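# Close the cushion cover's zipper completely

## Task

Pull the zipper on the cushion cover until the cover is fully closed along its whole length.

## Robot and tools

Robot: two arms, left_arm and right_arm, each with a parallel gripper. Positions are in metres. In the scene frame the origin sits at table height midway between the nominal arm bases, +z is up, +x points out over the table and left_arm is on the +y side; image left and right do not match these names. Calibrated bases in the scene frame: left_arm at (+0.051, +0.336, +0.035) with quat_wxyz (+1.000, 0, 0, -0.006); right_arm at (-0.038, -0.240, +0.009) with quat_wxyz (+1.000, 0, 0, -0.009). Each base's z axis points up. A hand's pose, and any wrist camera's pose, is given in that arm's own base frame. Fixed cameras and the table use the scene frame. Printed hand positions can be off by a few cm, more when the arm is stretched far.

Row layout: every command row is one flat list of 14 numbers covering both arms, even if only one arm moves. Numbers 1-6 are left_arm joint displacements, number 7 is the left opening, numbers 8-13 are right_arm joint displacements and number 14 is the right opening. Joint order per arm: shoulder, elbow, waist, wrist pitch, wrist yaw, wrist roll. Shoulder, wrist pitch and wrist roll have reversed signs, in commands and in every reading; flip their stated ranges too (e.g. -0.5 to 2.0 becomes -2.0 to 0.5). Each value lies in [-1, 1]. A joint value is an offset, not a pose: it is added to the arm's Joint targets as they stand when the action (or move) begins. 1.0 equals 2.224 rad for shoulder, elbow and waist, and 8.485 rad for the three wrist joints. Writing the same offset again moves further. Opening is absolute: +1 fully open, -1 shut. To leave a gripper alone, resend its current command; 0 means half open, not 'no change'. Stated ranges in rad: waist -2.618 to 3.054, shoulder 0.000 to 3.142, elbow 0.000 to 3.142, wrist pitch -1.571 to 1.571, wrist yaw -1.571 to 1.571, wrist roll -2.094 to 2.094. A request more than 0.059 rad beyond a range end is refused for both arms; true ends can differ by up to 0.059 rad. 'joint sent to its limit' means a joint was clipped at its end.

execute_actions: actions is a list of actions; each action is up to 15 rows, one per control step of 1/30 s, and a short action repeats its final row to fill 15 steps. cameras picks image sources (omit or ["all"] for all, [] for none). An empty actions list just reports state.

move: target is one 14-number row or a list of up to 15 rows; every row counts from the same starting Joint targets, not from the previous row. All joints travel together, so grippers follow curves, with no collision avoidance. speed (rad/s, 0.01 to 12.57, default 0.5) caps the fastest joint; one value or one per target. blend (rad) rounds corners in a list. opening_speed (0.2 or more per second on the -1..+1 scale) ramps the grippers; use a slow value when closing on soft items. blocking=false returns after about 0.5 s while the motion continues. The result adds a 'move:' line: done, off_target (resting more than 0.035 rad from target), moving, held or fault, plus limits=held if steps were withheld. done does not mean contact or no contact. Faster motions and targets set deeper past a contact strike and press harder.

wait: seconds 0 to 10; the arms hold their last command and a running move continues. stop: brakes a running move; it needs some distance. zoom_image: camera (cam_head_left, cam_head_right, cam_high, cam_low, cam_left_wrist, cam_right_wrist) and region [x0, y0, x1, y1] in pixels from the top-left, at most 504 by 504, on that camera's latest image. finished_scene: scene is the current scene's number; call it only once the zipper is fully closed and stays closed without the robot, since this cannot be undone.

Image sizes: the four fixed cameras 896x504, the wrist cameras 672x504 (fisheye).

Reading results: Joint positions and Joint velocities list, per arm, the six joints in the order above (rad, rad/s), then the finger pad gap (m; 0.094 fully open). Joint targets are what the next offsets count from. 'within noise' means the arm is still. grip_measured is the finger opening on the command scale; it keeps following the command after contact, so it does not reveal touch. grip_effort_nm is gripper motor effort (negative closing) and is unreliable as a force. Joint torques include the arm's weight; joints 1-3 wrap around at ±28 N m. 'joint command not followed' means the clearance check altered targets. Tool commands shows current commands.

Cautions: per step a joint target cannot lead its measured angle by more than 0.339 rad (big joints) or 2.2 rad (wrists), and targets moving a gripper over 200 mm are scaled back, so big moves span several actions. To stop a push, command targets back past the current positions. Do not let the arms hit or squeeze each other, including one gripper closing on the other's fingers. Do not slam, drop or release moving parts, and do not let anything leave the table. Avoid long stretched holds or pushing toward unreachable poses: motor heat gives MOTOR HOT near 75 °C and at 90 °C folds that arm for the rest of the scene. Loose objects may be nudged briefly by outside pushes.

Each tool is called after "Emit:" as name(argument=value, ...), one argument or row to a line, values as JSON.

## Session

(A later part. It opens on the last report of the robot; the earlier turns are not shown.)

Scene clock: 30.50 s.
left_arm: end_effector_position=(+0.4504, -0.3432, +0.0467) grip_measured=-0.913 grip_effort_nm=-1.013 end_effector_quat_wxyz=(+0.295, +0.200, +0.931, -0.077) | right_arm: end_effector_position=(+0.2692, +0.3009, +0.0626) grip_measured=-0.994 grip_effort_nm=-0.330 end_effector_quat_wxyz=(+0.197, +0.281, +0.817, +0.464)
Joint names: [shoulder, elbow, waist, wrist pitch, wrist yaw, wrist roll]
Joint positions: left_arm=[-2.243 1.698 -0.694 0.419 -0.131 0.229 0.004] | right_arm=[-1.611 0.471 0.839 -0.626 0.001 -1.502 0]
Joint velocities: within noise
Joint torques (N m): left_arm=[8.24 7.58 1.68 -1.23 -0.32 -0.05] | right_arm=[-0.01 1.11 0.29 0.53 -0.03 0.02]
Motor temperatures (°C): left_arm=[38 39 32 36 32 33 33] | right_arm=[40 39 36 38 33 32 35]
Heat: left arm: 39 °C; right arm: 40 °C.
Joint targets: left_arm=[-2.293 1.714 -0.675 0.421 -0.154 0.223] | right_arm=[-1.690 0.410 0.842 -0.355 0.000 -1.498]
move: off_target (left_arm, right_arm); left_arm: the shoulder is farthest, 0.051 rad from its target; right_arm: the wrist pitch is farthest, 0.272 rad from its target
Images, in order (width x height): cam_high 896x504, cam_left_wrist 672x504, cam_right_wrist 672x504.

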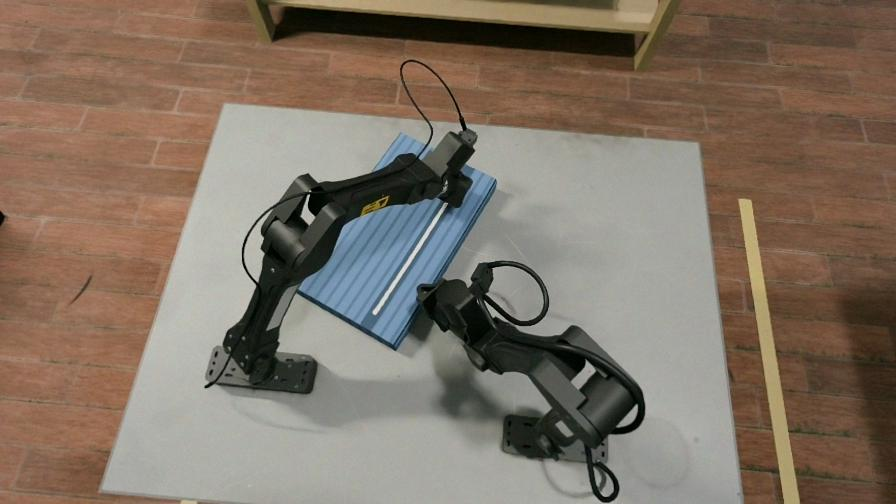

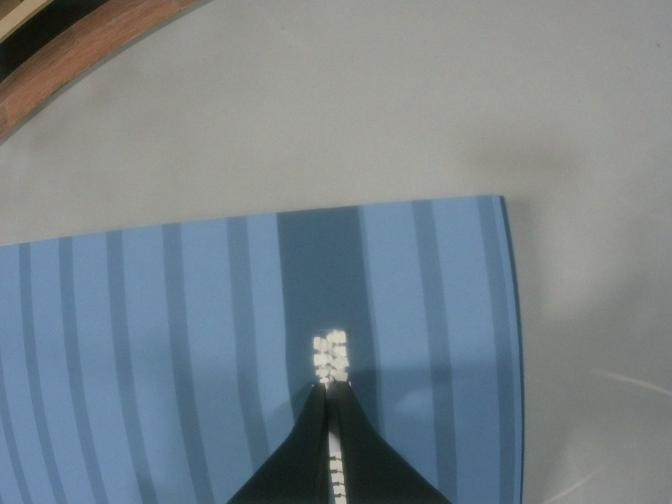

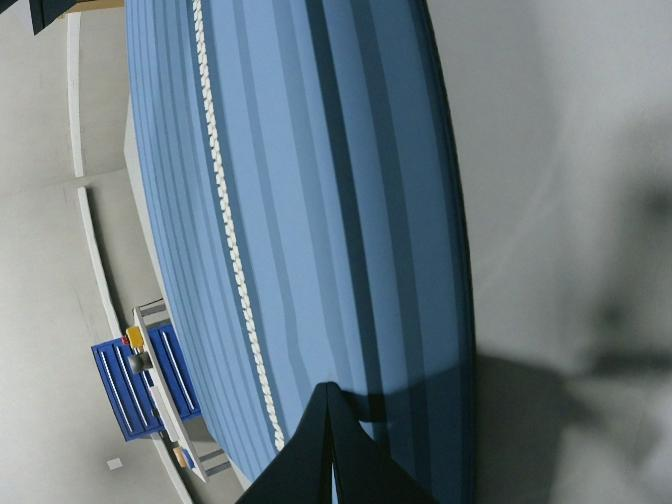

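Emit:
move(
  target=[-0.0500,0.0790,0.0095,0.0090,0.001,-0.0023,-1,0,0,0,0,0,0,-1],
  speed=0.12,
  cameras=["cam_left_wrist","cam_high"],
)

Emit:
zoom_image(
  camera="cam_left_wrist",
  region=[220, 250, 440, 460],
)

Scene clock: 32.37 s.
left_arm: end_effector_position=(+0.4671, -0.3501, +0.0460) grip_measured=-0.913 grip_effort_nm=-1.013 end_effector_quat_wxyz=(+0.279, +0.207, +0.935, -0.072) | right_arm: end_effector_position=(+0.2700, +0.3011, +0.0625) grip_measured=-0.994 grip_effort_nm=-0.335 end_effector_quat_wxyz=(+0.198, +0.282, +0.816, +0.465)
Joint names: [shoulder, elbow, waist, wrist pitch, wrist yaw, wrist roll]
Joint positions: left_arm=[-2.337 1.876 -0.68 0.536 -0.115 0.21 0.004] | right_arm=[-1.615 0.471 0.839 -0.633 0.003 -1.502 0]
Joint velocities: within noise
Joint torques (N m): left_arm=[7.56 7.47 2.28 -1.6 -0.38 -0.07] | right_arm=[0.44 1.22 0.25 0.6 -0.03 0.02]
Motor temperatures (°C): left_arm=[38 40 32 36 32 33 33] | right_arm=[40 39 36 38 33 32 35]
Heat: left arm: 40 °C; right arm: 40 °C.
Joint targets: left_arm=[-2.405 1.890 -0.653 0.498 -0.146 0.203] | right_arm=[-1.690 0.410 0.842 -0.354 0.000 -1.498]
move: off_target (left_arm, right_arm); left_arm: the shoulder is farthest, 0.068 rad from its target; right_arm: the wrist pitch is farthest, 0.278 rad from its target
Images, in order (width x height): cam_high 896x504, cam_left_wrist 672x504.

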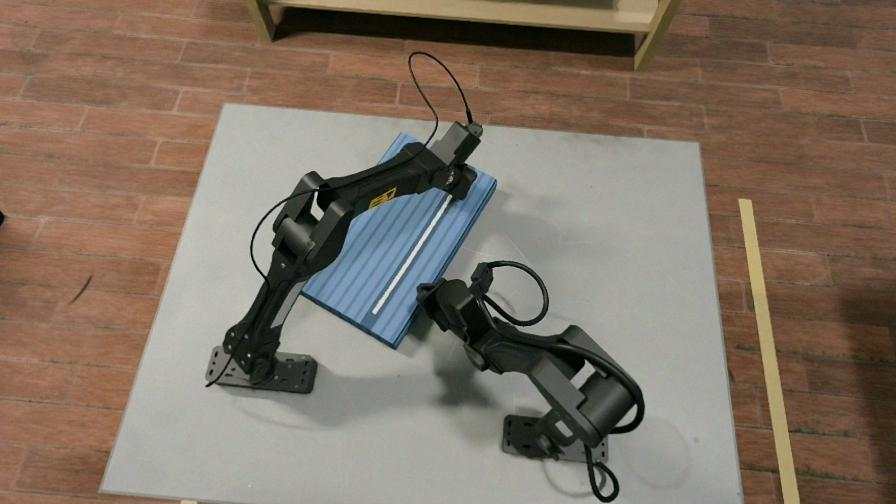

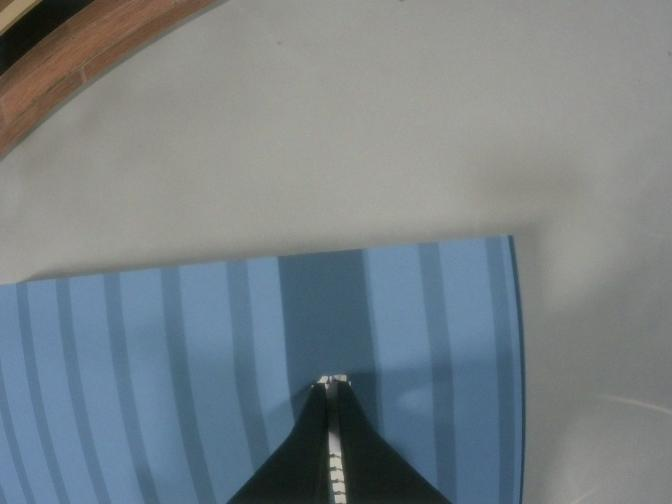

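Scaled by 2.291 from the camera's 672x504 image, which has a finer 960x720 frame.

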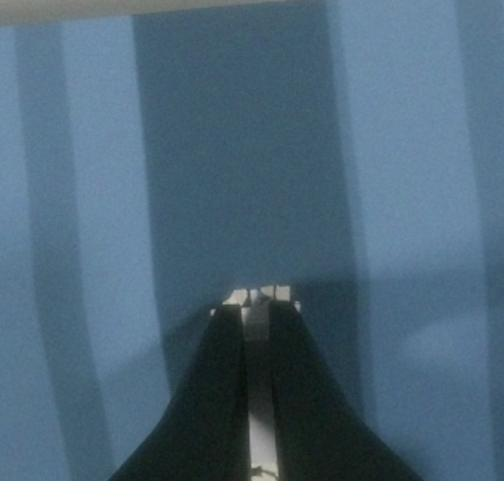

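Emit:
move(
  target=[-0.0230,0.0365,0.0045,0.004,0.001,-0.0012,-1,0,0,0,0,0,0,-1],
  speed=0.1,
  cameras=["cam_left_wrist"],
)

Emit:
zoom_image(
  camera="cam_left_wrist",
  region=[220, 250, 440, 460],
)

Emit:
move(
  target=[0.02,-0.02,-0.006,0,0,0,-0.5,0,0,0,0,0,0,-1],
  opening_speed=0.5,
  cameras=[],
)

Emit:
move(
  target=[0.05,0.02,0,0,0,0,0,0.12,0.06,0,0,0,0,-1],
  speed=0.3,
)

Emit:
zoom_image(
  camera="cam_left_wrist",
  region=[290, 380, 390, 504],
)

Scene clock: 33.67 s.
left_arm: end_effector_position=(+0.4705, -0.3514, +0.0453) grip_measured=-0.913 grip_effort_nm=-1.013 end_effector_quat_wxyz=(+0.264, +0.212, +0.938, -0.070) | right_arm: end_effector_position=(+0.2703, +0.3009, +0.0627) grip_measured=-0.994 grip_effort_nm=-0.335 end_effector_quat_wxyz=(+0.199, +0.282, +0.815, +0.465)
Joint names: [shoulder, elbow, waist, wrist pitch, wrist yaw, wrist roll]
Joint positions: left_arm=[-2.376 1.959 -0.674 0.608 -0.1 0.201 0.004] | right_arm=[-1.615 0.471 0.839 -0.634 0.005 -1.502 0]
Joint velocities: within noise
Joint torques (N m): left_arm=[6.93 7.3 2.63 -1.98 -0.44 -0.07] | right_arm=[0.43 1.28 0.29 0.63 -0.06 0.03]
Motor temperatures (°C): left_arm=[38 40 32 36 32 33 33] | right_arm=[40 39 36 38 33 32 35]
Heat: left arm: 40 °C; right arm: 40 °C.
Joint targets: left_arm=[-2.456 1.971 -0.643 0.532 -0.137 0.193] | right_arm=[-1.690 0.410 0.842 -0.354 0.000 -1.498]
move: off_target (left_arm, right_arm); left_arm: the shoulder is farthest, 0.080 rad from its target; right_arm: the wrist pitch is farthest, 0.280 rad from its target
Images, in order (width x height): cam_left_wrist 672x504.

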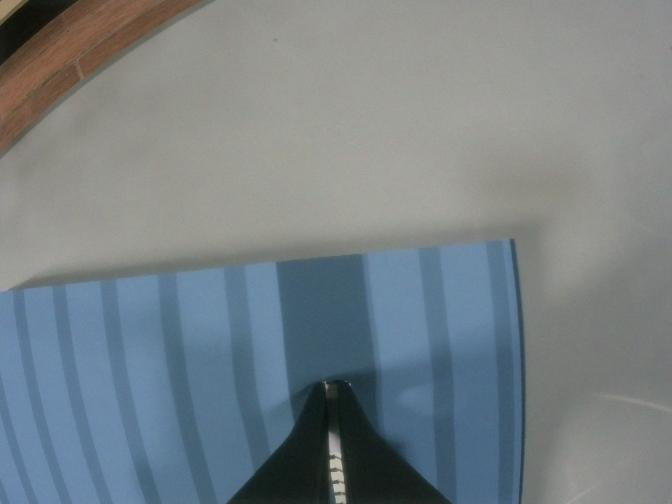

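Scaled by 2.291 from the camera's 672x504 image, which has a finer 960x720 frame.

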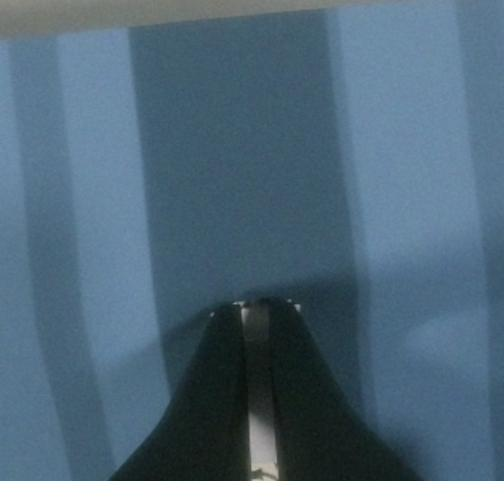

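Scene clock: 34.87 s.
left_arm: end_effector_position=(+0.4852, -0.3478, +0.0480) grip_measured=-0.502 grip_effort_nm=0.149 end_effector_quat_wxyz=(+0.292, +0.201, +0.933, -0.067) | right_arm: end_effector_position=(+0.2703, +0.3009, +0.0627) grip_measured=-0.994 grip_effort_nm=-0.325 end_effector_quat_wxyz=(+0.199, +0.282, +0.815, +0.465)
Joint names: [shoulder, elbow, waist, wrist pitch, wrist yaw, wrist roll]
Joint positions: left_arm=[-2.376 1.94 -0.661 0.538 -0.127 0.198 0.023] | right_arm=[-1.615 0.471 0.839 -0.634 0.005 -1.502 0]
Joint velocities: within noise
Joint torques (N m): left_arm=[10.47 5.33 0.4 -1.3 -0.17 -0.05] | right_arm=[0.4 1.11 0.12 0.59 -0.05 0.05]
Motor temperatures (°C): left_arm=[39 40 32 36 32 33 33] | right_arm=[40 39 36 38 33 32 35]
Heat: left arm: 40 °C; right arm: 40 °C.
Joint targets: left_arm=[-2.411 1.926 -0.656 0.532 -0.137 0.193] | right_arm=[-1.690 0.410 0.842 -0.354 0.000 -1.498]
move: off_target (right_arm); right_arm: the wrist pitch is farthest, 0.280 rad from its target
No camera images: "cameras" was empty.

Scene clock: 36.30 s.
left_arm: end_effector_position=(+0.4907, -0.3519, +0.0773) grip_measured=-0.002 grip_effort_nm=0.149 end_effector_quat_wxyz=(+0.317, +0.197, +0.924, -0.079) | right_arm: end_effector_position=(+0.2657, +0.2957, +0.0989) grip_measured=-0.994 grip_effort_nm=-0.325 end_effector_quat_wxyz=(+0.197, +0.283, +0.818, +0.460)
Joint names: [shoulder, elbow, waist, wrist pitch, wrist yaw, wrist roll]
Joint positions: left_arm=[-2.337 1.955 -0.661 0.532 -0.128 0.198 0.047] | right_arm=[-1.438 0.524 0.839 -0.392 0.005 -1.502 0]
Joint velocities: within noise
Joint torques (N m): left_arm=[16.2 7.84 0.4 -1.33 -0.17 -0.04] | right_arm=[7.09 8.24 0.24 -1.62 -0.08 0.05]
Motor temperatures (°C): left_arm=[40 40 32 36 32 33 33] | right_arm=[40 39 36 38 33 32 35]
Heat: left arm: 40 °C; right arm: 40 °C.
Joint targets: left_arm=[-2.300 1.971 -0.656 0.531 -0.137 0.193] | right_arm=[-1.422 0.543 0.842 -0.354 0.000 -1.498]
move: off_target (left_arm, right_arm); left_arm: the shoulder is farthest, 0.037 rad from its target; right_arm: the wrist pitch is farthest, 0.038 rad from its target

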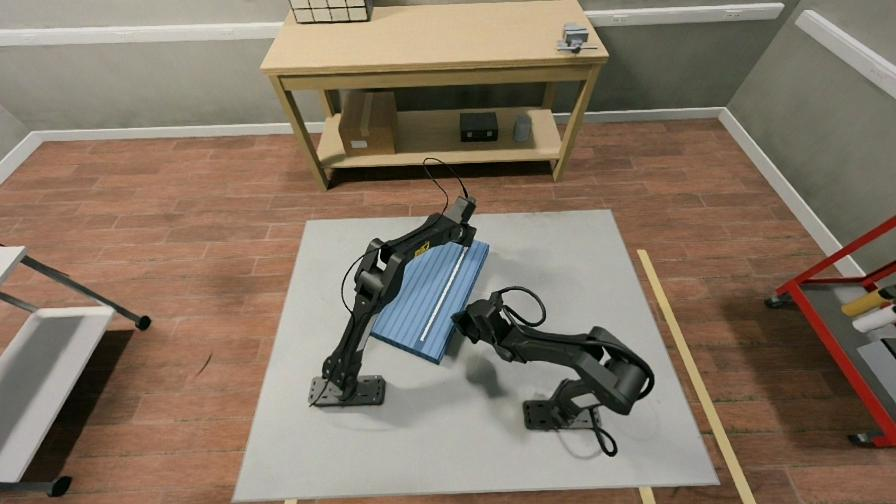

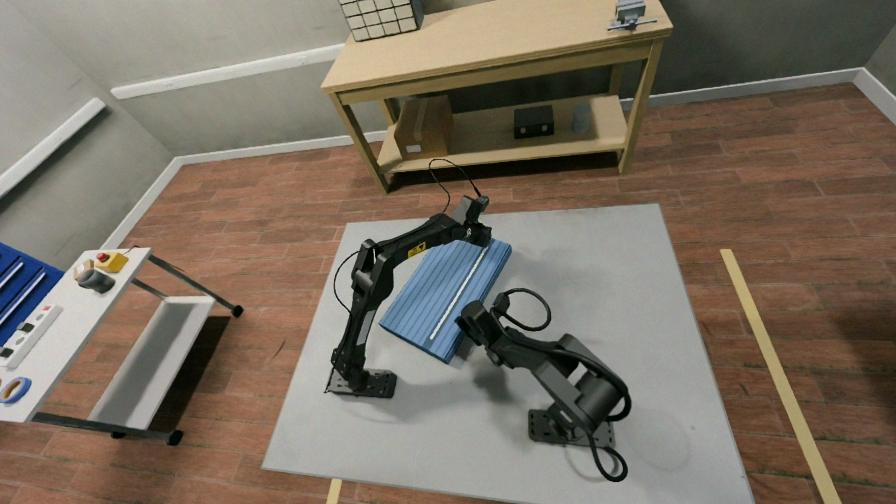

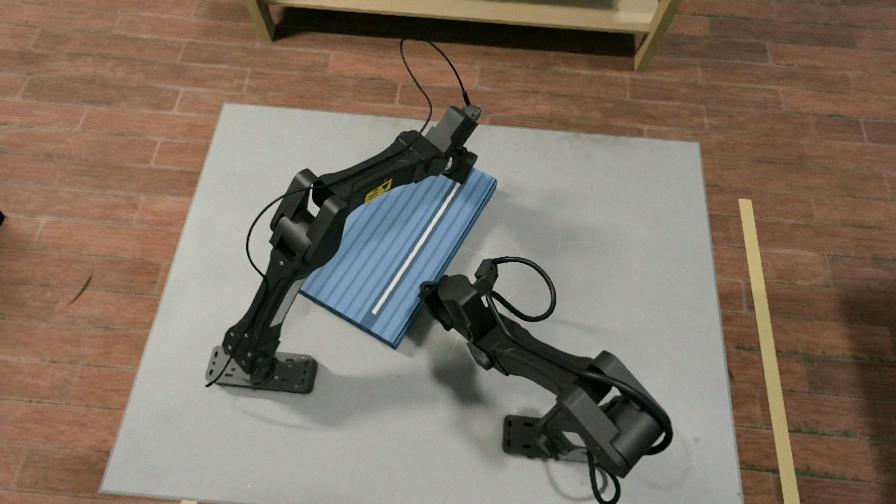

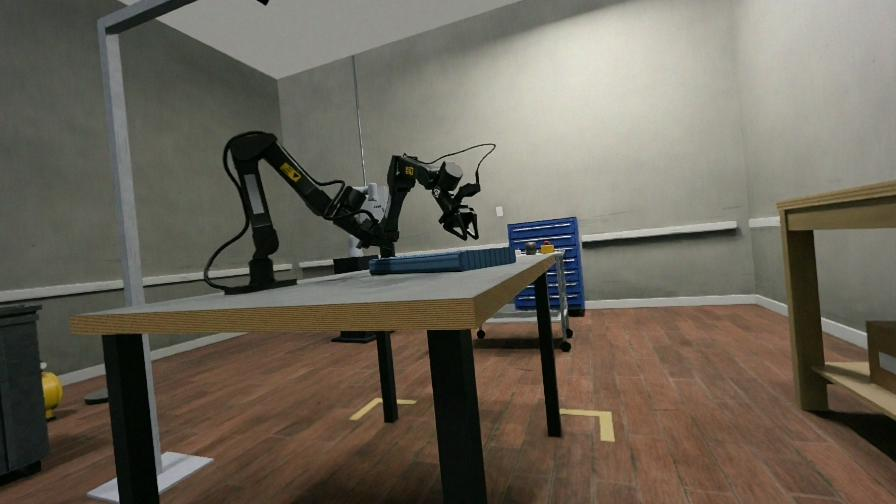

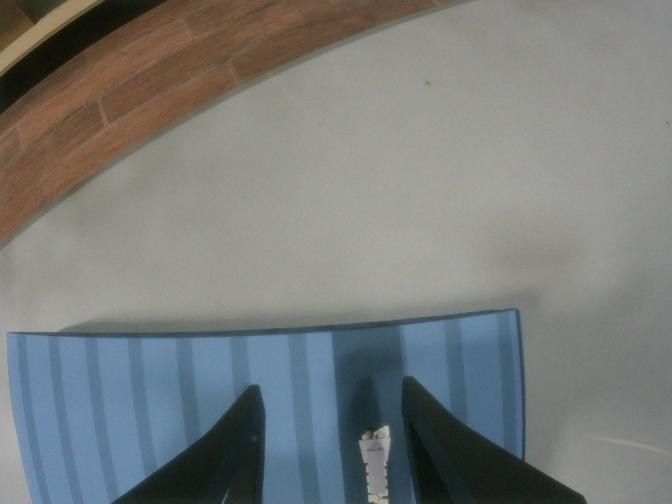

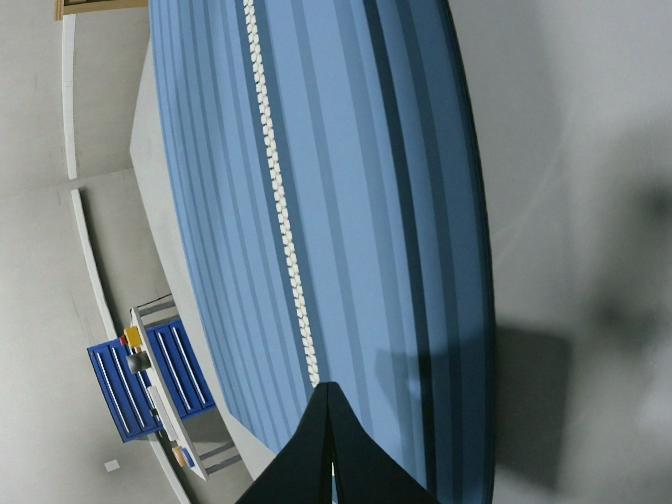

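Scaled by 4.065 from the camera's 672x504 image, which has a finer 960x720 frame.

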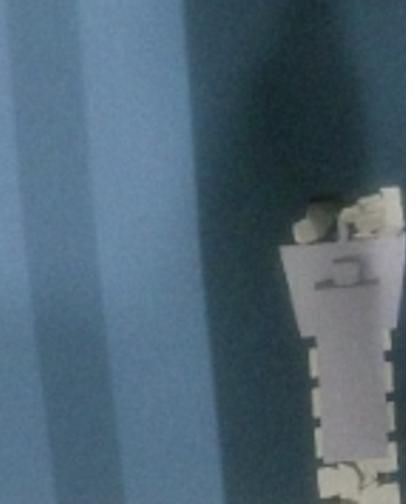

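Emit:
finished_scene(
  scene=2,
)

The scene is finished: the task was done.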